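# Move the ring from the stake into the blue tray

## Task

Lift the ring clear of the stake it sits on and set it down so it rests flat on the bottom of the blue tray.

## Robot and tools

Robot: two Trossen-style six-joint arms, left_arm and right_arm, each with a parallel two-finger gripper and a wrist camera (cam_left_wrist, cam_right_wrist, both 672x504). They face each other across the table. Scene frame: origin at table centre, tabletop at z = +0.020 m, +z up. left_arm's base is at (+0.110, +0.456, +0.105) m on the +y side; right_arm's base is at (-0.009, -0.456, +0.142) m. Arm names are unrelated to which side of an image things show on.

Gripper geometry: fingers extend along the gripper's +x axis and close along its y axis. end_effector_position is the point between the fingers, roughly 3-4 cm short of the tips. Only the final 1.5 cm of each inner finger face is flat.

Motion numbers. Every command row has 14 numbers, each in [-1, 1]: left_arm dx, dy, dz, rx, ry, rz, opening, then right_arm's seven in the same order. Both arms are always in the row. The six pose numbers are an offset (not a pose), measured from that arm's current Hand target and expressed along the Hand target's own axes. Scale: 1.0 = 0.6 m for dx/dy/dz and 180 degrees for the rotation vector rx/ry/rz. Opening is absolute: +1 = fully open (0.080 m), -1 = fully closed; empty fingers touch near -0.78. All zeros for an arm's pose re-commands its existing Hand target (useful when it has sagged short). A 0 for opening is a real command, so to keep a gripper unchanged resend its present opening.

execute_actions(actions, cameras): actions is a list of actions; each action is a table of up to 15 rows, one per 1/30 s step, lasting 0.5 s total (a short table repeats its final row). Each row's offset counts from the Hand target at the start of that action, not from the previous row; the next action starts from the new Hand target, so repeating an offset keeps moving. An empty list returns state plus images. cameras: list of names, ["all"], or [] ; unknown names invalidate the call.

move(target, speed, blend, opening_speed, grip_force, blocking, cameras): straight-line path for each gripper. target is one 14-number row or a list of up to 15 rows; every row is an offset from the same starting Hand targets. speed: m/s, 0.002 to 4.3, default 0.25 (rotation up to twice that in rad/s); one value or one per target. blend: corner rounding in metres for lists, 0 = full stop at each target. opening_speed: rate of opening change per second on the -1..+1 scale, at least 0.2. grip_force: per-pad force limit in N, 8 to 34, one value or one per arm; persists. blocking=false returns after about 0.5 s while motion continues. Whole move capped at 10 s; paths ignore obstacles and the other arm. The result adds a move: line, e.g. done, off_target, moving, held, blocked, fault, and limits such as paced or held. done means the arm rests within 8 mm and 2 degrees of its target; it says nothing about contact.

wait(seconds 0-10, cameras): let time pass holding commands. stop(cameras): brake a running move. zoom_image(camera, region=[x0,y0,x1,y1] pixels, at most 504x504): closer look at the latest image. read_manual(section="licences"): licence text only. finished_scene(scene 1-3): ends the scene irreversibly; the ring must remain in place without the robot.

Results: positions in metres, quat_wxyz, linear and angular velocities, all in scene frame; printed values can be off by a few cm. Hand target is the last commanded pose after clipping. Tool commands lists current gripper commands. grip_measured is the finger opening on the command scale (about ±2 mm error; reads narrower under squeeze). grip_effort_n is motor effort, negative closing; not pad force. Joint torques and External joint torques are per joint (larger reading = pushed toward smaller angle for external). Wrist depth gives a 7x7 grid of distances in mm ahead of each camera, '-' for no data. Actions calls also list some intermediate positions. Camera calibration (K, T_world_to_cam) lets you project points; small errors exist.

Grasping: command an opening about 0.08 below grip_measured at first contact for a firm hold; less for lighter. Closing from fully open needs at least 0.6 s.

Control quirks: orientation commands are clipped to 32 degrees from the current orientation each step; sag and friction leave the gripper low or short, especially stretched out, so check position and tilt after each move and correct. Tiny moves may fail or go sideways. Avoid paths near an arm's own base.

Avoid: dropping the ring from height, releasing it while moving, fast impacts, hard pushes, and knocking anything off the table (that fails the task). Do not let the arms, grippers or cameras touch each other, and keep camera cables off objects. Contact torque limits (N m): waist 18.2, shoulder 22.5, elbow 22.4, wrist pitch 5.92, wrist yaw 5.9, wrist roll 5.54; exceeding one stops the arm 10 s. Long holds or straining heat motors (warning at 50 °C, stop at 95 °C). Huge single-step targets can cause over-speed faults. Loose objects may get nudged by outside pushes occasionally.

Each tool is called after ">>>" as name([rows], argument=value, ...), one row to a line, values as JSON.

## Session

>>> execute_actions(actions=[])

Scene clock: 0.00 s.
left_arm: end_effector_position=(+0.2234, +0.2496, +0.1804) grip_measured=+1.000 grip_effort_n=n/a end_effector_quat_wxyz=(+0.350, +0.262, +0.221, -0.872) | right_arm: end_effector_position=(-0.1249, +0.0063, +0.4126) grip_measured=+1.000 grip_effort_n=n/a end_effector_quat_wxyz=(+0.686, -0.064, -0.055, +0.723)
Joint positions: left_arm=[1.003 1.714 0.91 -1.16 0.847 1.818 0.08] | right_arm=[0.343 1.6 0.981 0.601 0.282 -0.164 0.08]
Joint velocities: within noise
Joint torques (N m): no reading
External joint torques (N m): no reading
Heat: left arm: hottest wrist yaw 33 °C (+0.0 °C/min); right arm: hottest wrist pitch 29 °C (+0.0 °C/min).
Wrist depth (mm): cam_left_wrist=[320 337 371 375 - 498 1484 / 286 302 312 354 367 425 472 / 259 272 288 312 339 365 400 / 235 248 262 280 298 323 350 / 220 233 240 254 267 93 311 / - 93 220 232 246 87 - / - 191 203 213 223 231 -] | cam_right_wrist=[- 439 - - - - - / - - - - - - 395 / 2132 498 2001 - - 1510 444 / - 530 - - 2001 515 2132 / 1966 719 566 745 2236 505 - / - 81 569 588 603 97 75 / - - 487 505 527 540 78]
Hand target: left_arm +0.2233, +0.2496, +0.1804; -0.350, -0.261, -0.221, +0.872 | right_arm -0.1248, +0.0060, +0.4168; +0.686, -0.059, -0.057, +0.723
Tool commands: left_gripper/opening=+1.0 right_gripper/opening=+1.0
camera_calibration:
cam_left_wrist: T_world_to_cam=[[-0.675186, 0.703336, 0.222356, -0.0618957], [0.492725, 0.654354, -0.573623, -0.135387], [-0.548949, -0.277742, -0.788362, 0.413528], [0, 0, 0, 1]] pos_world=[0.251923, 0.246979, 0.262111]
cam_right_wrist: T_world_to_cam=[[0.985764, 0.0543539, 0.159104, 0.0690904], [0.168087, -0.340578, -0.92507, 0.438069], [0.00390608, 0.938644, -0.344866, 0.213349], [0, 0, 0, 1]] pos_world=[-0.142574, -0.0548174, 0.467828]

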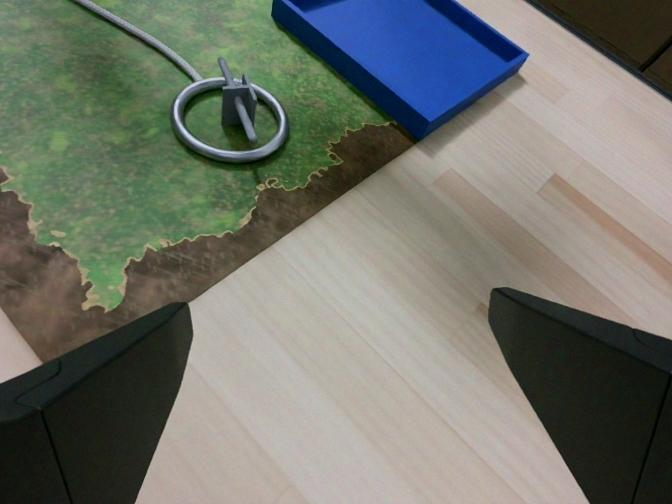

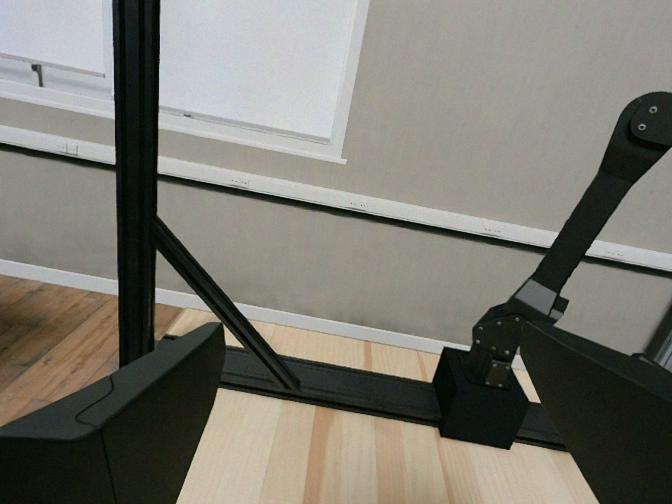

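>>> move(target=[0.327,-0.010,0.278,-0.0594,0.273,0.1025,-0.45,-0.33,0,0,0,0,0,1], cameras=["cam_left_wrist"])

>>> zoom_image(camera="cam_left_wrist", region=[150, 60, 450, 285])

Scene clock: 28.30 s.
left_arm: end_effector_position=(+0.0474, +0.0638, +0.1909) grip_measured=-0.447 grip_effort_n=-16.0 end_effector_quat_wxyz=(+0.379, +0.596, +0.379, -0.598) | right_arm: end_effector_position=(-0.1157, -0.1905, +0.4203) grip_measured=+1.000 grip_effort_n=1.2 end_effector_quat_wxyz=(+0.685, -0.060, -0.059, +0.724)
Joint positions: left_arm=[-0.156 2.07 1.706 -1.205 0.002 0.282 0.015] | right_arm=[0.717 0.774 0.5 0.267 0.653 -0.164 0.08]
Joint torques (N m): left_arm=[0.18 -7.56 6.49 -0.01 -0.08 -0.12] | right_arm=[0.22 -3.16 5.08 1.25 0.16 0.16]
External joint torques (N m): left_arm=[0.25 2.02 0.67 -0.37 -0.09 -0.12] | right_arm=[0.2 -1.8 -1.52 -0.25 0.17 0.15]
Heat: left arm: hottest wrist yaw 33 °C (+0.0 °C/min); right arm: hottest wrist pitch 35 °C (+12.7 °C/min).
Wrist depth (mm): cam_left_wrist=[192 193 195 199 198 198 200 / 205 205 206 210 212 209 214 / 216 217 220 222 227 222 225 / 231 233 232 238 242 238 251 / 247 249 249 249 256 266 272 / 261 - - 83 - - - / - - - 304 69 - -] | cam_right_wrist=[- - - - 1796 - - / - 2172 - - 1983 425 - / - - - - - 378 318 / 2327 2563 - - 683 300 286 / 2073 2281 773 792 748 287 290 / - 81 608 673 390 98 75 / - - 544 576 558 311 78]
Hand target: left_arm +0.0475, +0.0615, +0.1895; +0.380, +0.597, +0.380, -0.596 | right_arm -0.1148, -0.1918, +0.4182; +0.686, -0.060, -0.057, +0.723
Off the commanded pose: left_arm 0.003 m, 0 deg | right_arm 0.003 m, 0 deg.
move: done
camera_calibration:
cam_left_wrist: T_world_to_cam=[[-0.891203, 0.44842, 0.0683871, 0.00359678], [0.448926, 0.850329, 0.274601, -0.0934191], [0.0649852, 0.275426, -0.959123, 0.241723], [0, 0, 0, 1]] pos_world=[0.0294353, 0.0112472, 0.257249]
Images, in order (width x height): cam_left_wrist 672x504.

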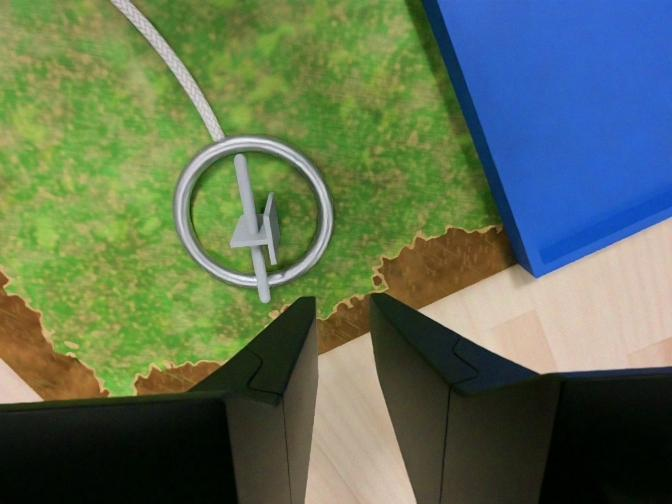

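Scaled by 1.680 from the camera's 672x504 image, which has a finer 960x720 frame.

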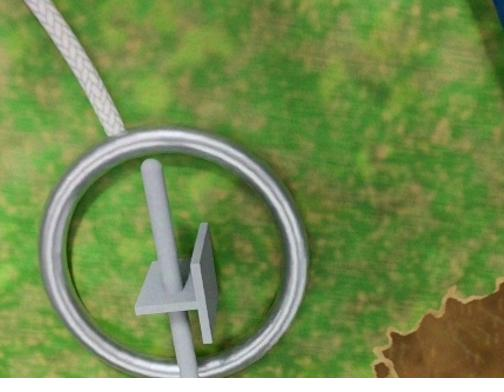

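>>> move(target=[0.129,-0.006,0.003,0,0,0,-0.45,0,0,0,0,0,0,1], cameras=["cam_left_wrist"], speed=0.15)

Scene clock: 52.37 s.
left_arm: end_effector_position=(+0.0436, +0.0584, +0.1178) grip_measured=-0.447 grip_effort_n=-15.6 end_effector_quat_wxyz=(+0.383, +0.593, +0.377, -0.600) | right_arm: end_effector_position=(-0.1157, -0.1905, +0.4203) grip_measured=+1.000 grip_effort_n=1.6 end_effector_quat_wxyz=(+0.685, -0.060, -0.059, +0.723)
Joint positions: left_arm=[-0.164 2.154 1.537 -0.939 0.002 0.272 0.015] | right_arm=[0.717 0.774 0.5 0.267 0.653 -0.164 0.08]
Joint torques (N m): left_arm=[-0.18 -8.06 3.98 0.42 -0.08 -0.11] | right_arm=[0.2 -3.14 5.08 1.26 0.16 0.15]
External joint torques (N m): left_arm=[-0.27 1.71 -1.49 0.06 -0.07 -0.11] | right_arm=[0.21 -1.75 -1.53 -0.25 0.16 0.14]
Heat: left arm: hottest wrist yaw 33 °C (+0.0 °C/min); right arm: hottest wrist pitch 36 °C (+8.0 °C/min).
Wrist depth (mm): cam_left_wrist=[128 131 132 133 134 128 132 / 137 137 139 141 144 140 140 / 146 144 145 150 152 151 150 / 154 154 156 159 163 164 158 / 166 164 136 158 170 177 166 / - - - 180 - - - / - - - 201 69 - -] | cam_right_wrist=[- - 573 - - 1839 1810 / - - 2018 - - - 2036 / 2073 1983 3354 - 2172 420 - / 2563 - 2715 - 700 364 2193 / 2112 2214 763 881 700 315 1966 / - 81 607 669 708 98 75 / - - 494 544 402 273 78]
Hand target: left_arm +0.0434, +0.0615, +0.1122; +0.380, +0.597, +0.380, -0.596 | right_arm -0.1147, -0.1918, +0.4182; +0.686, -0.060, -0.057, +0.723
Off the commanded pose: left_arm 0.006 m, 1 deg | right_arm 0.003 m, 0 deg.
move: done
camera_calibration:
cam_left_wrist: T_world_to_cam=[[-0.892253, 0.446884, 0.0646556, 0.00812307], [0.447219, 0.854859, 0.263081, -0.0659059], [0.0622952, 0.26365, -0.962605, 0.17459], [0, 0, 0, 1]] pos_world=[0.0258461, 0.00667948, 0.184875]
Images, in order (width x height): cam_left_wrist 672x504.

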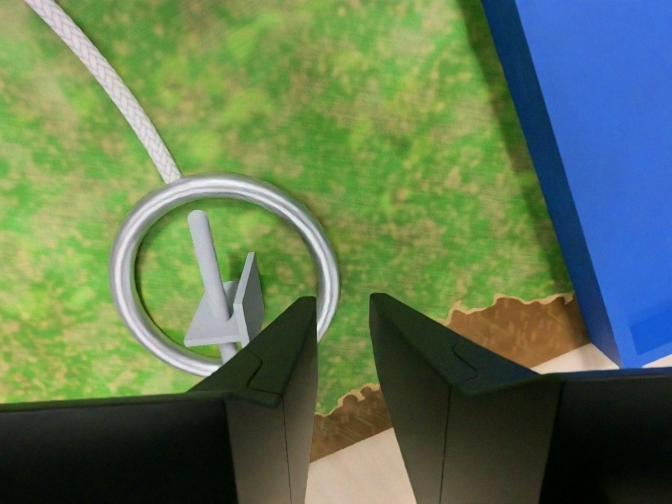

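>>> move(target=[0.0567,0.0025,-0.0315,0,0,0,-0.45,0,0,0,0,0,0,1], cameras=["cam_left_wrist"], speed=0.1)

Scene clock: 65.77 s.
left_arm: end_effector_position=(+0.0510, +0.0743, +0.0832) grip_measured=-0.447 grip_effort_n=-15.6 end_effector_quat_wxyz=(+0.384, +0.592, +0.377, -0.600) | right_arm: end_effector_position=(-0.1157, -0.1905, +0.4203) grip_measured=+1.000 grip_effort_n=1.2 end_effector_quat_wxyz=(+0.685, -0.060, -0.059, +0.723)
Joint positions: left_arm=[-0.151 2.154 1.384 -0.787 0.002 0.282 0.015] | right_arm=[0.717 0.774 0.5 0.267 0.653 -0.164 0.08]
Joint torques (N m): left_arm=[0.26 -7.85 3.5 0.44 -0.07 0.13] | right_arm=[0.21 -3.15 5.08 1.26 0.17 0.16]
External joint torques (N m): left_arm=[0.22 1.55 -1.6 0.07 -0.08 0.13] | right_arm=[0.19 -1.72 -1.57 -0.26 0.17 0.15]
Heat: left arm: hottest wrist yaw 33 °C (+0.0 °C/min); right arm: hottest wrist pitch 36 °C (+5.0 °C/min).
Wrist depth (mm): cam_left_wrist=[99 101 102 104 105 106 98 / - 106 107 110 111 112 104 / 106 112 114 117 118 120 118 / 120 118 122 123 126 128 128 / 122 124 96 125 132 137 139 / - - - 141 - - - / - - - 157 69 - -] | cam_right_wrist=[2172 - - 2073 - - - / 2258 1966 - - - - - / 2622 - 2281 2092 - 433 - / 2236 - 2172 - 750 399 - / 1966 2258 758 867 763 358 - / - 81 605 669 687 98 75 / - - 509 555 430 - 78]
Hand target: left_arm +0.0529, +0.0780, +0.0781; +0.380, +0.597, +0.380, -0.596 | right_arm -0.1147, -0.1918, +0.4182; +0.686, -0.060, -0.057, +0.723
Off the commanded pose: left_arm 0.007 m, 1 deg | right_arm 0.003 m, 0 deg.
move: done
camera_calibration:
cam_left_wrist: T_world_to_cam=[[-0.893258, 0.444889, 0.0645285, 0.0101826], [0.445272, 0.855864, 0.263115, -0.0736708], [0.0618294, 0.263762, -0.962604, 0.136658], [0, 0, 0, 1]] pos_world=[0.0334498, 0.0224768, 0.150275]
Images, in order (width x height): cam_left_wrist 672x504.

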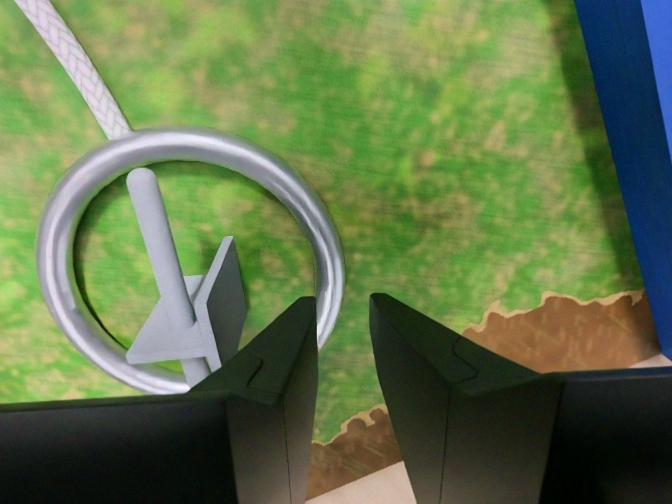

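>>> move(target=[0.0383,0.004,0,0,0,0,-0.45,0,0,0,0,0,0,1], cameras=["cam_left_wrist"], speed=0.04)

>>> zoom_image(camera="cam_left_wrist", region=[240, 220, 440, 370])

Scene clock: 72.87 s.
left_arm: end_effector_position=(+0.0525, +0.0720, +0.0636) grip_measured=-0.447 grip_effort_n=-15.6 end_effector_quat_wxyz=(+0.385, +0.591, +0.375, -0.602) | right_arm: end_effector_position=(-0.1157, -0.1905, +0.4203) grip_measured=+1.000 grip_effort_n=1.6 end_effector_quat_wxyz=(+0.685, -0.060, -0.059, +0.723)
Joint positions: left_arm=[-0.147 2.196 1.362 -0.716 0.002 0.288 0.015] | right_arm=[0.717 0.774 0.5 0.267 0.653 -0.164 0.08]
Joint torques (N m): left_arm=[0.41 -7.01 3.21 0.62 -0.08 0.13] | right_arm=[0.2 -3.15 5.08 1.26 0.16 0.16]
External joint torques (N m): left_arm=[0.4 2.51 -1.73 0.24 -0.09 0.13] | right_arm=[0.2 -1.73 -1.6 -0.26 0.16 0.15]
Heat: left arm: hottest wrist yaw 33 °C (+0.0 °C/min); right arm: hottest wrist pitch 36 °C (+3.0 °C/min).
Wrist depth (mm): cam_left_wrist=[- 85 86 87 88 89 90 / - 90 91 92 93 94 95 / - 88 90 97 99 101 101 / - 99 103 103 105 106 108 / 107 106 99 104 110 115 116 / - - - 116 - - - / - - - 130 69 - -] | cam_right_wrist=[- - - 2055 - 1796 - / - 2132 - - 2132 2172 - / - - - 2327 - 456 - / 2351 - 733 - 2172 403 - / 2092 2258 758 916 706 370 2304 / - 81 602 667 691 98 75 / - - - 586 442 - 78]
Hand target: left_arm +0.0550, +0.0770, +0.0552; +0.380, +0.597, +0.380, -0.596 | right_arm -0.1147, -0.1918, +0.4182; +0.686, -0.060, -0.057, +0.723
Off the commanded pose: left_arm 0.010 m, 1 deg | right_arm 0.003 m, 0 deg.
move: off_target (left_arm)
camera_calibration:
cam_left_wrist: T_world_to_cam=[[-0.892515, 0.446704, 0.0622229, 0.0137008], [0.446843, 0.857073, 0.256433, -0.0669291], [0.06122, 0.256674, -0.964557, 0.118997], [0, 0, 0, 1]] pos_world=[0.03485, 0.0206996, 0.131089]
Images, in order (width x height): cam_left_wrist 672x504.

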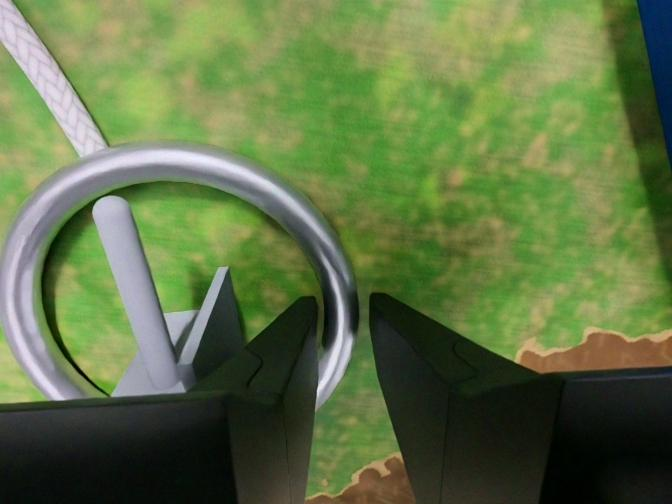

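Scaled by 2.520 from the camera's 672x504 image, which has a finer 960x720 frame.

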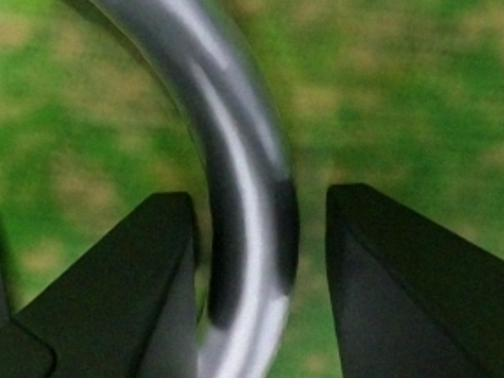

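>>> move([
  [-0.0055,0.0025,0.0,0,0,0,-0.45,0,0,0,0,0,0,1],
  [-0.0055,0.0025,0.0,0,0,0,-0.98,0,0,0,0,0,0,1],
], cameras=["cam_left_wrist"], speed=0.05, opening_speed=0.5)

>>> zoom_image(camera="cam_left_wrist", region=[240, 220, 440, 370])

Scene clock: 82.10 s.
left_arm: end_effector_position=(+0.0540, +0.0726, +0.0636) grip_measured=-0.621 grip_effort_n=-83.5 end_effector_quat_wxyz=(+0.384, +0.592, +0.375, -0.601) | right_arm: end_effector_position=(-0.1157, -0.1905, +0.4203) grip_measured=+1.000 grip_effort_n=1.6 end_effector_quat_wxyz=(+0.685, -0.060, -0.059, +0.723)
Joint positions: left_arm=[-0.143 2.196 1.362 -0.72 0.002 0.293 0.007] | right_arm=[0.717 0.774 0.5 0.267 0.653 -0.164 0.08]
Joint torques (N m): left_arm=[0.38 -7.58 3.81 0.06 -0.07 0.08] | right_arm=[0.22 -3.15 5.08 1.25 0.16 0.16]
External joint torques (N m): left_arm=[0.44 1.98 -1.19 -0.33 -0.09 0.08] | right_arm=[0.21 -1.77 -1.54 -0.25 0.17 0.15]
Heat: left arm: hottest wrist yaw 33 °C (+0.0 °C/min); right arm: hottest wrist pitch 36 °C (+1.0 °C/min).
Wrist depth (mm): cam_left_wrist=[- 85 86 87 88 89 91 / - 90 91 92 93 94 95 / - 89 94 97 99 100 102 / - 99 103 103 106 107 109 / 108 108 107 104 111 114 117 / - - - 108 - - - / - - - 128 - - -] | cam_right_wrist=[- 1949 610 2152 - - - / - 1839 - - - - - / - 2112 - - - 452 - / 3041 2152 - - 693 403 - / 2092 2152 743 838 731 370 1901 / - 82 605 667 695 - 75 / - - 527 570 438 312 78]
Hand target: left_arm +0.0564, +0.0764, +0.0585; +0.380, +0.597, +0.380, -0.596 | right_arm -0.1147, -0.1918, +0.4182; +0.686, -0.060, -0.057, +0.723
Off the commanded pose: left_arm 0.007 m, 1 deg | right_arm 0.003 m, 0 deg.
move: done
camera_calibration:
cam_left_wrist: T_world_to_cam=[[-0.891899, 0.447781, 0.0633092, 0.0145973], [0.44793, 0.855439, 0.259966, -0.0683019], [0.0622509, 0.260222, -0.96354, 0.118365], [0, 0, 0, 1]] pos_world=[0.0362454, 0.0210905, 0.130882]
Images, in order (width x height): cam_left_wrist 672x504.

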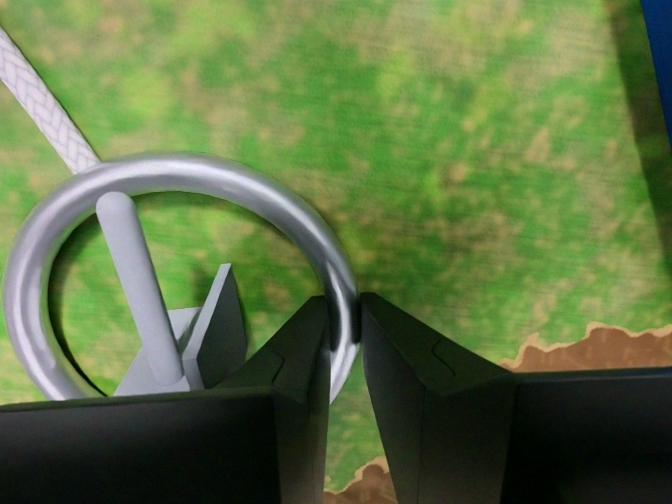

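Scaled by 2.520 from the camera's 672x504 image, which has a finer 960x720 frame.

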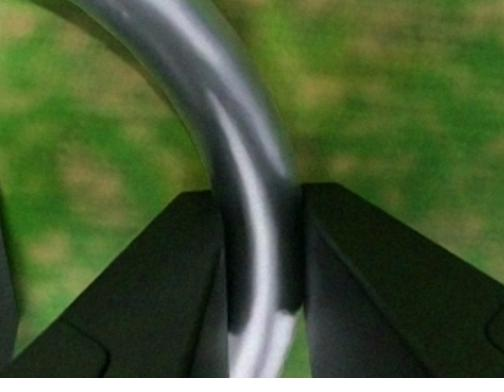

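>>> move([
  [-0.0283,0,0.0267,0,0,0,-0.98,0,0,0,0,0,0,1],
  [-0.062,0,-0.001,0,-0.1667,0,-0.98,0,0,0,0,0,0,1],
], cameras=["cam_left_wrist"], speed=0.06)

Scene clock: 101.23 s.
left_arm: end_effector_position=(+0.0558, +0.0771, +0.0921) grip_measured=-0.621 grip_effort_n=-83.5 end_effector_quat_wxyz=(+0.463, +0.425, +0.274, -0.728) | right_arm: end_effector_position=(-0.1157, -0.1905, +0.4203) grip_measured=+1.000 grip_effort_n=1.2 end_effector_quat_wxyz=(+0.685, -0.060, -0.059, +0.723)
Joint positions: left_arm=[-0.072 1.885 0.871 -0.076 0.177 0.316 0.007] | right_arm=[0.717 0.774 0.5 0.267 0.653 -0.164 0.08]
Joint torques (N m): left_arm=[0.33 -8.29 3.74 1.48 0.25 0.16] | right_arm=[0.21 -3.15 5.1 1.25 0.16 0.16]
External joint torques (N m): left_arm=[0.38 -0.77 -1.36 0.38 0.14 0.16] | right_arm=[0.2 -1.77 -1.53 -0.25 0.16 0.15]
Heat: left arm: hottest shoulder 33 °C (+6.1 °C/min); right arm: hottest wrist pitch 36 °C (+1.0 °C/min).
Wrist depth (mm): cam_left_wrist=[151 152 154 155 155 151 153 / 148 148 150 152 153 145 149 / - 144 92 148 149 149 145 / 141 142 143 142 146 147 136 / 138 138 113 103 143 144 141 / - 136 - 78 - - - / - - - 135 - - -] | cam_right_wrist=[- - - - - 1869 - / 2073 - - 2479 1885 1869 - / - - 2073 2401 - 481 - / 2018 - - - 669 462 2781 / 2018 2351 765 848 691 438 2781 / - 82 605 661 695 98 75 / - - - 566 517 381 78]
Hand target: left_arm +0.0566, +0.0769, +0.0956; -0.465, -0.422, -0.269, +0.730 | right_arm -0.1147, -0.1918, +0.4182; +0.686, -0.060, -0.057, +0.723
Off the commanded pose: left_arm 0.004 m, 1 deg | right_arm 0.003 m, 0 deg.
move: done
camera_calibration:
cam_left_wrist: T_world_to_cam=[[-0.881285, 0.469978, 0.0495653, 0.0114027], [0.448224, 0.864486, -0.227508, -0.0361722], [-0.149772, -0.178283, -0.972514, 0.19091], [0, 0, 0, 1]] pos_world=[0.0548553, 0.0599474, 0.176868]
Images, in order (width x height): cam_left_wrist 672x504.

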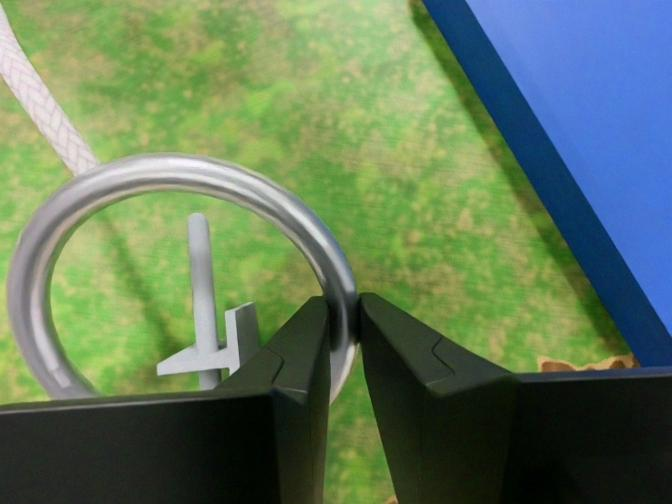

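>>> move(target=[-0.0233,0,-0.0404,0,0,0,-0.98,0,0,0,0,0,0,1], cameras=["cam_left_wrist"], speed=0.06)

Scene clock: 104.90 s.
left_arm: end_effector_position=(+0.0677, +0.1020, +0.0929) grip_measured=-0.621 grip_effort_n=-83.5 end_effector_quat_wxyz=(+0.464, +0.425, +0.273, -0.728) | right_arm: end_effector_position=(-0.1157, -0.1905, +0.4203) grip_measured=+1.000 grip_effort_n=1.6 end_effector_quat_wxyz=(+0.685, -0.060, -0.059, +0.723)
Joint positions: left_arm=[-0.037 1.803 0.762 -0.052 0.193 0.348 0.007] | right_arm=[0.717 0.774 0.5 0.267 0.653 -0.164 0.08]
Joint torques (N m): left_arm=[0.33 -7.5 3.7 1.46 0.26 0.16] | right_arm=[0.21 -3.15 5.08 1.25 0.17 0.16]
External joint torques (N m): left_arm=[0.32 -0.78 -1.2 0.4 0.15 0.16] | right_arm=[0.24 -1.74 -1.56 -0.26 0.16 0.15]
Heat: left arm: hottest shoulder 33 °C (+6.0 °C/min); right arm: hottest wrist pitch 36 °C (+1.0 °C/min).
Wrist depth (mm): cam_left_wrist=[153 154 156 158 159 149 156 / 150 150 152 154 156 151 152 / - 145 92 150 152 153 148 / 143 144 118 146 147 149 142 / 140 141 142 104 146 147 147 / - 138 - 78 - - - / - - - 137 - - -] | cam_right_wrist=[- - - - - - - / - - - - - 538 - / - - 2193 2152 - 496 - / - - - - 683 483 2281 / 2036 2258 755 815 748 455 2092 / - 81 607 671 700 98 75 / - - 522 558 548 441 78]
Hand target: left_arm +0.0684, +0.1023, +0.0956; -0.465, -0.422, -0.269, +0.730 | right_arm -0.1147, -0.1918, +0.4182; +0.686, -0.060, -0.057, +0.723
Off the commanded pose: left_arm 0.003 m, 1 deg | right_arm 0.003 m, 0 deg.
move: done
camera_calibration:
cam_left_wrist: T_world_to_cam=[[-0.881382, 0.46985, 0.0490588, 0.0102427], [0.447906, 0.864164, -0.229347, -0.0626755], [-0.150154, -0.180169, -0.972108, 0.198173], [0, 0, 0, 1]] pos_world=[0.066857, 0.085054, 0.177769]
Images, in order (width x height): cam_left_wrist 672x504.

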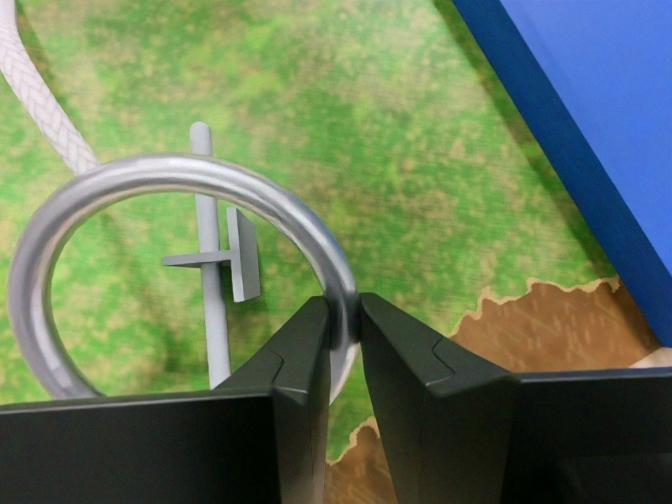

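>>> move([
  [-0.048,0,0.016,0,0,0,-0.98,0,0,0,0,0,0,1],
  [-0.135,0,0.066,0,0,0,-0.98,0,0,0,0,0,0,1],
], cameras=["cam_left_wrist"], speed=0.08)

Scene clock: 173.70 s.
left_arm: end_effector_position=(+0.0704, +0.1128, +0.1770) grip_measured=-0.621 grip_effort_n=-83.5 end_effector_quat_wxyz=(+0.460, +0.428, +0.279, -0.726) | right_arm: end_effector_position=(-0.1157, -0.1905, +0.4203) grip_measured=+1.000 grip_effort_n=1.6 end_effector_quat_wxyz=(+0.685, -0.060, -0.059, +0.723)
Joint positions: left_arm=[-0.028 1.564 0.904 -0.451 0.198 0.355 0.007] | right_arm=[0.717 0.774 0.5 0.267 0.653 -0.164 0.08]
Joint torques (N m): left_arm=[0.34 -6.64 7.18 1.01 0.27 0.17] | right_arm=[0.23 -3.15 5.09 1.26 0.17 0.16]
External joint torques (N m): left_arm=[0.33 -0.66 1.15 -0.03 0.15 0.17] | right_arm=[0.2 -1.82 -1.48 -0.23 0.18 0.15]
Heat: left arm: hottest shoulder 35 °C (+2.0 °C/min); right arm: hottest wrist pitch 37 °C (+1.0 °C/min).
Wrist depth (mm): cam_left_wrist=[238 240 243 245 242 244 - / 232 235 237 240 238 240 238 / - 228 91 236 237 233 - / 224 225 226 230 233 231 231 / 221 221 225 101 230 231 233 / - - - - - - - / - - - - - - -] | cam_right_wrist=[- - 642 1854 - - - / 2018 - - 2092 - 582 - / - 1839 - 2112 2426 498 - / 1728 - - 1901 2132 435 440 / 1983 2152 748 877 748 373 361 / - 82 613 667 689 98 75 / - - 520 558 567 539 78]
Hand target: left_arm +0.0710, +0.1078, +0.1856; -0.465, -0.422, -0.269, +0.730 | right_arm -0.1147, -0.1918, +0.4182; +0.686, -0.060, -0.057, +0.723
Off the commanded pose: left_arm 0.010 m, 2 deg | right_arm 0.003 m, 0 deg.
move: off_target (left_arm)
camera_calibration:
cam_left_wrist: T_world_to_cam=[[-0.881291, 0.46923, 0.0561191, 0.00214359], [0.448113, 0.867471, -0.216075, -0.0566696], [-0.150071, -0.165277, -0.974763, 0.281021], [0, 0, 0, 1]] pos_world=[0.0694564, 0.0945997, 0.261563]
Images, in order (width x height): cam_left_wrist 672x504.

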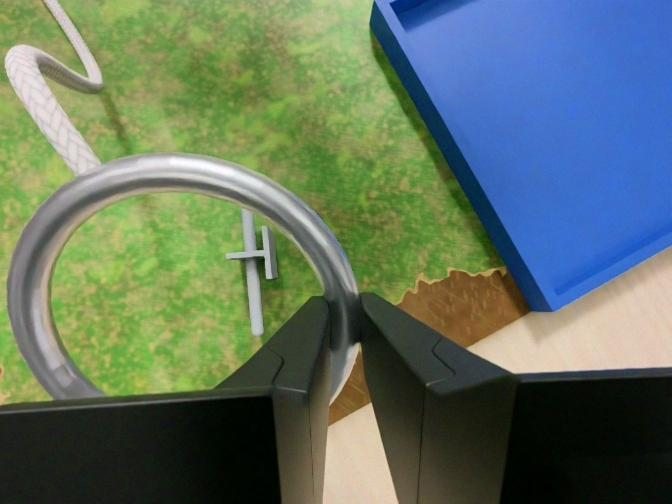

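>>> move(target=[0.162,-0.345,0.18,0,0.1667,0,-0.98,0,0,0,0,0,0,1], cameras=["cam_left_wrist"], speed=0.2)

Scene clock: 187.93 s.
left_arm: end_effector_position=(-0.1755, +0.0681, +0.1560) grip_measured=-0.621 grip_effort_n=-83.5 end_effector_quat_wxyz=(+0.378, +0.598, +0.380, -0.596) | right_arm: end_effector_position=(-0.1157, -0.1905, +0.4203) grip_measured=+1.000 grip_effort_n=1.2 end_effector_quat_wxyz=(+0.685, -0.060, -0.059, +0.723)
Joint positions: left_arm=[-0.633 2.491 2.273 -1.356 0.001 -0.195 0.007] | right_arm=[0.717 0.774 0.5 0.267 0.653 -0.164 0.08]
Joint torques (N m): left_arm=[0.06 -10.01 6.87 -0.05 -0.03 -0.13] | right_arm=[0.2 -3.15 5.08 1.25 0.17 0.16]
External joint torques (N m): left_arm=[-0.01 2.29 0.93 -0.4 -0.02 -0.13] | right_arm=[0.2 -1.71 -1.63 -0.28 0.17 0.15]
Heat: left arm: hottest shoulder 35 °C (+1.0 °C/min); right arm: hottest wrist pitch 37 °C (+1.0 °C/min).
Wrist depth (mm): cam_left_wrist=[155 152 156 158 164 165 167 / 161 163 164 167 171 176 179 / - 91 90 178 181 188 190 / 185 190 190 186 188 202 205 / 193 200 199 101 199 217 220 / - - - - - - - / - - - - - - -] | cam_right_wrist=[- - - - - - - / 1782 - - - - - 1949 / 2092 - 347 372 455 - - / 2193 - 303 343 681 - - / 1933 275 289 832 724 - 2258 / - 82 340 659 711 97 75 / - - 383 371 563 567 78]
Hand target: left_arm -0.1767, +0.0665, +0.1552; +0.380, +0.597, +0.380, -0.596 | right_arm -0.1147, -0.1918, +0.4182; +0.686, -0.060, -0.057, +0.723
Off the commanded pose: left_arm 0.002 m, 0 deg | right_arm 0.003 m, 0 deg.
move: done
camera_calibration:
cam_left_wrist: T_world_to_cam=[[-0.891411, 0.44817, 0.0673122, -0.194551], [0.448057, 0.849221, 0.279408, 0.0117588], [0.0680593, 0.279227, -0.95781, 0.221576], [0, 0, 0, 1]] pos_world=[-0.193774, 0.015336, 0.222038]
Images, in order (width x height): cam_left_wrist 672x504.

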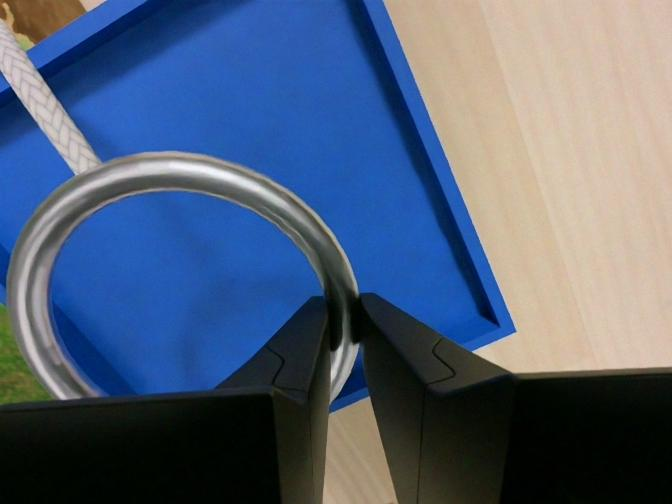

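>>> move([
  [0.1183,0,0.003,0,0,0,-0.98,0,0,0,0,0,0,1],
  [0.1443,0,0.003,0,0,0,-0.98,0,0,0,0,0,0,1],
], cameras=["cam_left_wrist"], speed=[0.1,0.03])

Scene clock: 197.40 s.
left_arm: end_effector_position=(-0.1798, +0.0624, +0.0762) grip_measured=-0.621 grip_effort_n=-83.5 end_effector_quat_wxyz=(+0.381, +0.591, +0.377, -0.602) | right_arm: end_effector_position=(-0.1157, -0.1905, +0.4203) grip_measured=+1.000 grip_effort_n=1.6 end_effector_quat_wxyz=(+0.685, -0.060, -0.059, +0.723)
Joint positions: left_arm=[-0.633 2.557 2.077 -1.075 0.001 -0.195 0.007] | right_arm=[0.717 0.774 0.5 0.267 0.653 -0.164 0.08]
Joint torques (N m): left_arm=[0.08 -10.05 4.12 0.43 -0.03 -0.09] | right_arm=[0.21 -3.16 5.08 1.25 0.16 0.16]
External joint torques (N m): left_arm=[0.08 2.19 -1.58 0.07 -0.01 -0.09] | right_arm=[0.21 -1.73 -1.58 -0.26 0.17 0.15]
Heat: left arm: hottest shoulder 35 °C (+1.0 °C/min); right arm: hottest wrist pitch 37 °C (+1.0 °C/min).
Wrist depth (mm): cam_left_wrist=[- 87 86 88 86 95 96 / - 91 92 92 93 99 102 / - 94 91 98 100 104 108 / - 101 104 103 106 110 116 / 109 109 110 104 112 115 124 / - 115 - 78 - - - / - - - 129 - - -] | cam_right_wrist=[- - 2327 - - - - / - - - - - - - / - - 1983 2055 451 - 2152 / 3212 - 364 393 620 - - / 2112 2351 325 773 748 - 2376 / - 82 361 673 697 97 75 / - - 367 550 569 572 78]
Hand target: left_arm -0.1774, +0.0650, +0.0687; +0.380, +0.597, +0.380, -0.596 | right_arm -0.1147, -0.1918, +0.4182; +0.686, -0.060, -0.057, +0.723
Off the commanded pose: left_arm 0.008 m, 1 deg | right_arm 0.003 m, 0 deg.
move: done
camera_calibration:
cam_left_wrist: T_world_to_cam=[[-0.890626, 0.449239, 0.0704976, -0.190522], [0.451123, 0.853362, 0.261269, 0.042517], [0.057212, 0.264496, -0.962688, 0.146421], [0, 0, 0, 1]] pos_world=[-0.197242, 0.0105799, 0.143281]
Images, in order (width x height): cam_left_wrist 672x504.

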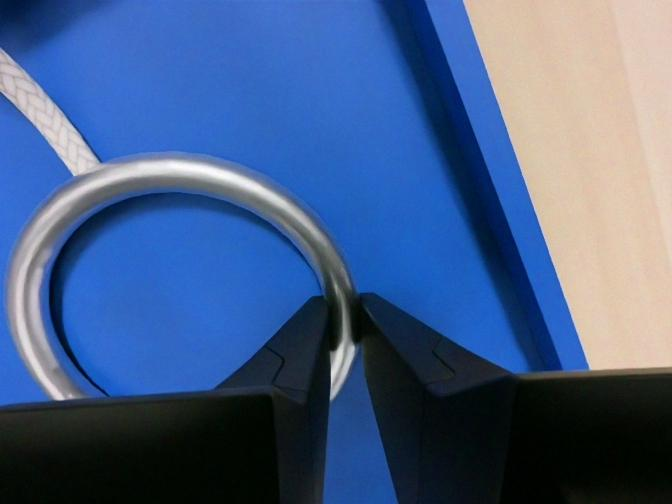

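>>> move(target=[0.009,0,0.0,0,0,0,-0.98,0,0,0,0,0,0,1], cameras=["cam_left_wrist"], speed=0.03)

Scene clock: 201.03 s.
left_arm: end_effector_position=(-0.1796, +0.0626, +0.0746) grip_measured=-0.621 grip_effort_n=-83.5 end_effector_quat_wxyz=(+0.381, +0.591, +0.377, -0.603) | right_arm: end_effector_position=(-0.1157, -0.1905, +0.4203) grip_measured=+1.000 grip_effort_n=1.6 end_effector_quat_wxyz=(+0.685, -0.060, -0.059, +0.723)
Joint positions: left_arm=[-0.633 2.557 2.071 -1.068 0.001 -0.195 0.007] | right_arm=[0.717 0.774 0.5 0.267 0.653 -0.164 0.08]
Joint torques (N m): left_arm=[0.12 -9.31 3.86 1.11 -0.03 -0.1] | right_arm=[0.2 -3.15 5.07 1.25 0.17 0.16]
External joint torques (N m): left_arm=[0.12 2.82 -1.8 0.74 -0.01 -0.1] | right_arm=[0.2 -1.73 -1.56 -0.25 0.16 0.15]
Heat: left arm: hottest shoulder 36 °C (+1.0 °C/min); right arm: hottest wrist pitch 37 °C (+0.0 °C/min).
Wrist depth (mm): cam_left_wrist=[- 87 86 88 85 95 96 / - 90 92 92 92 100 102 / - 94 91 97 100 105 108 / - 101 104 104 106 110 115 / 109 109 109 104 112 115 123 / - 115 - 111 - - - / - - - 127 - - -] | cam_right_wrist=[- - - - 2055 - 1839 / - - - - - - - / 1839 1901 - 2132 463 - - / 1917 - 368 386 648 1917 1966 / 2073 2152 325 731 755 110 1966 / - 81 363 663 700 97 75 / - - 363 550 567 574 78]
Hand target: left_arm -0.1775, +0.0649, +0.0634; +0.380, +0.597, +0.380, -0.596 | right_arm -0.1147, -0.1918, +0.4182; +0.686, -0.060, -0.057, +0.723
Off the commanded pose: left_arm 0.012 m, 1 deg | right_arm 0.003 m, 0 deg.
move: off_target (left_arm)
camera_calibration:
cam_left_wrist: T_world_to_cam=[[-0.890636, 0.449215, 0.0705199, -0.190371], [0.451129, 0.853478, 0.26088, 0.0426425], [0.057004, 0.264163, -0.962792, 0.144768], [0, 0, 0, 1]] pos_world=[-0.197041, 0.0108808, 0.141681]
Images, in order (width x height): cam_left_wrist 672x504.

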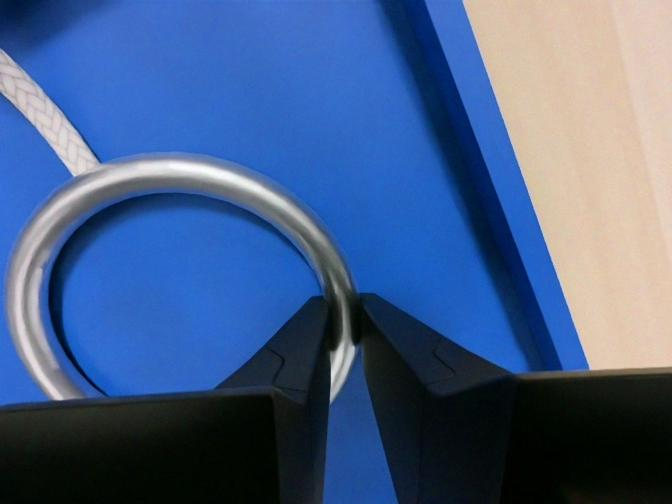

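Contact. Release and retreat.

>>> move([
  [-0.006,0,0,0,0,0,-0.4,0,0,0,0,0,0,1],
  [-0.15,0,0,0,0,0,-0.4,0,0,0,0,0,0,1],
], cameras=["cam_left_wrist"], speed=0.08, opening_speed=0.3)

>>> zoom_image(camera="cam_left_wrist", region=[120, 60, 400, 320])

Scene clock: 212.83 s.
left_arm: end_effector_position=(-0.1755, +0.0663, +0.1478) grip_measured=-0.403 grip_effort_n=12.8 end_effector_quat_wxyz=(+0.378, +0.602, +0.381, -0.591) | right_arm: end_effector_position=(-0.1157, -0.1905, +0.4203) grip_measured=+1.000 grip_effort_n=1.6 end_effector_quat_wxyz=(+0.685, -0.060, -0.059, +0.723)
Joint positions: left_arm=[-0.632 2.518 2.29 -1.358 -0.001 -0.195 0.017] | right_arm=[0.717 0.774 0.5 0.267 0.653 -0.164 0.08]
Joint torques (N m): left_arm=[-0.06 -11.74 6.58 -0.04 0.07 -0.09] | right_arm=[0.21 -3.15 5.08 1.26 0.16 0.16]
External joint torques (N m): left_arm=[0.04 0.37 0.81 -0.36 0.08 -0.09] | right_arm=[0.25 -1.69 -1.61 -0.27 0.15 0.15]
Heat: left arm: hottest shoulder 38 °C (+3.0 °C/min); right arm: hottest wrist pitch 37 °C (+0.0 °C/min).
Wrist depth (mm): cam_left_wrist=[- 146 149 151 155 157 159 / 155 156 155 159 162 167 169 / 166 165 168 168 171 180 181 / 177 176 180 180 184 190 195 / 187 192 - 193 104 205 210 / - - - 201 - - - / - - - 244 71 - -] | cam_right_wrist=[- - - - - - - / - - - - - - - / - - 334 373 459 - - / 1966 - 307 306 2152 2479 - / 2092 284 297 806 763 - 1966 / - 81 340 665 687 97 75 / - - 320 352 563 566 78]
Hand target: left_arm -0.1775, +0.0649, +0.1533; +0.380, +0.597, +0.380, -0.596 | right_arm -0.1147, -0.1918, +0.4182; +0.686, -0.060, -0.057, +0.723
Off the commanded pose: left_arm 0.006 m, 1 deg | right_arm 0.003 m, 0 deg.
move: done
camera_calibration:
cam_left_wrist: T_world_to_cam=[[-0.892884, 0.445929, 0.0624926, -0.192572], [0.44369, 0.847621, 0.290995, 0.0131936], [0.076793, 0.287552, -0.954681, 0.214851], [0, 0, 0, 1]] pos_world=[-0.194298, 0.0129094, 0.21331]
Images, in order (width x height): cam_left_wrist 672x504.

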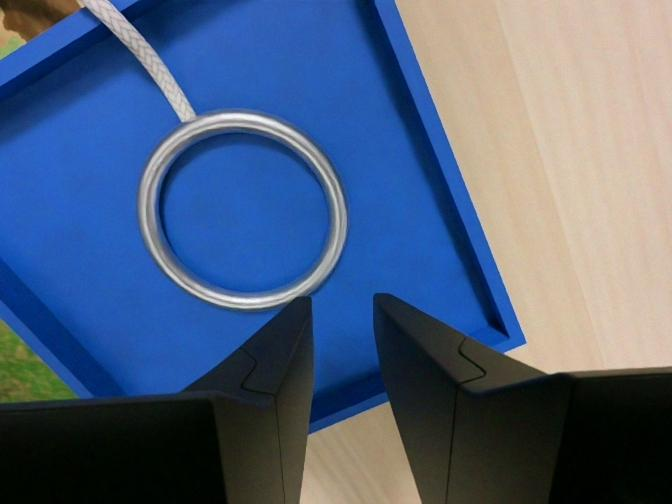

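Scaled by 1.800 from the camera's 672x504 image, which has a finer 960x720 frame.

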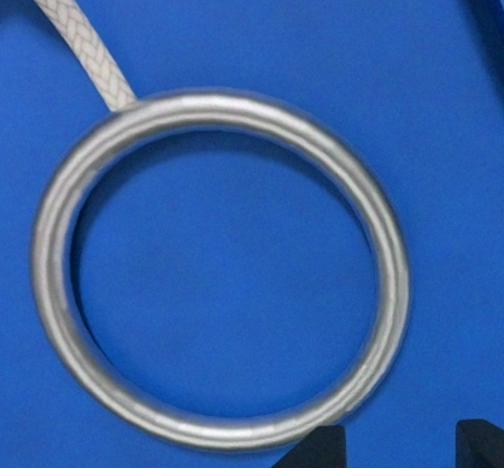

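>>> finished_scene(scene=3)

The scene is finished: the task was done.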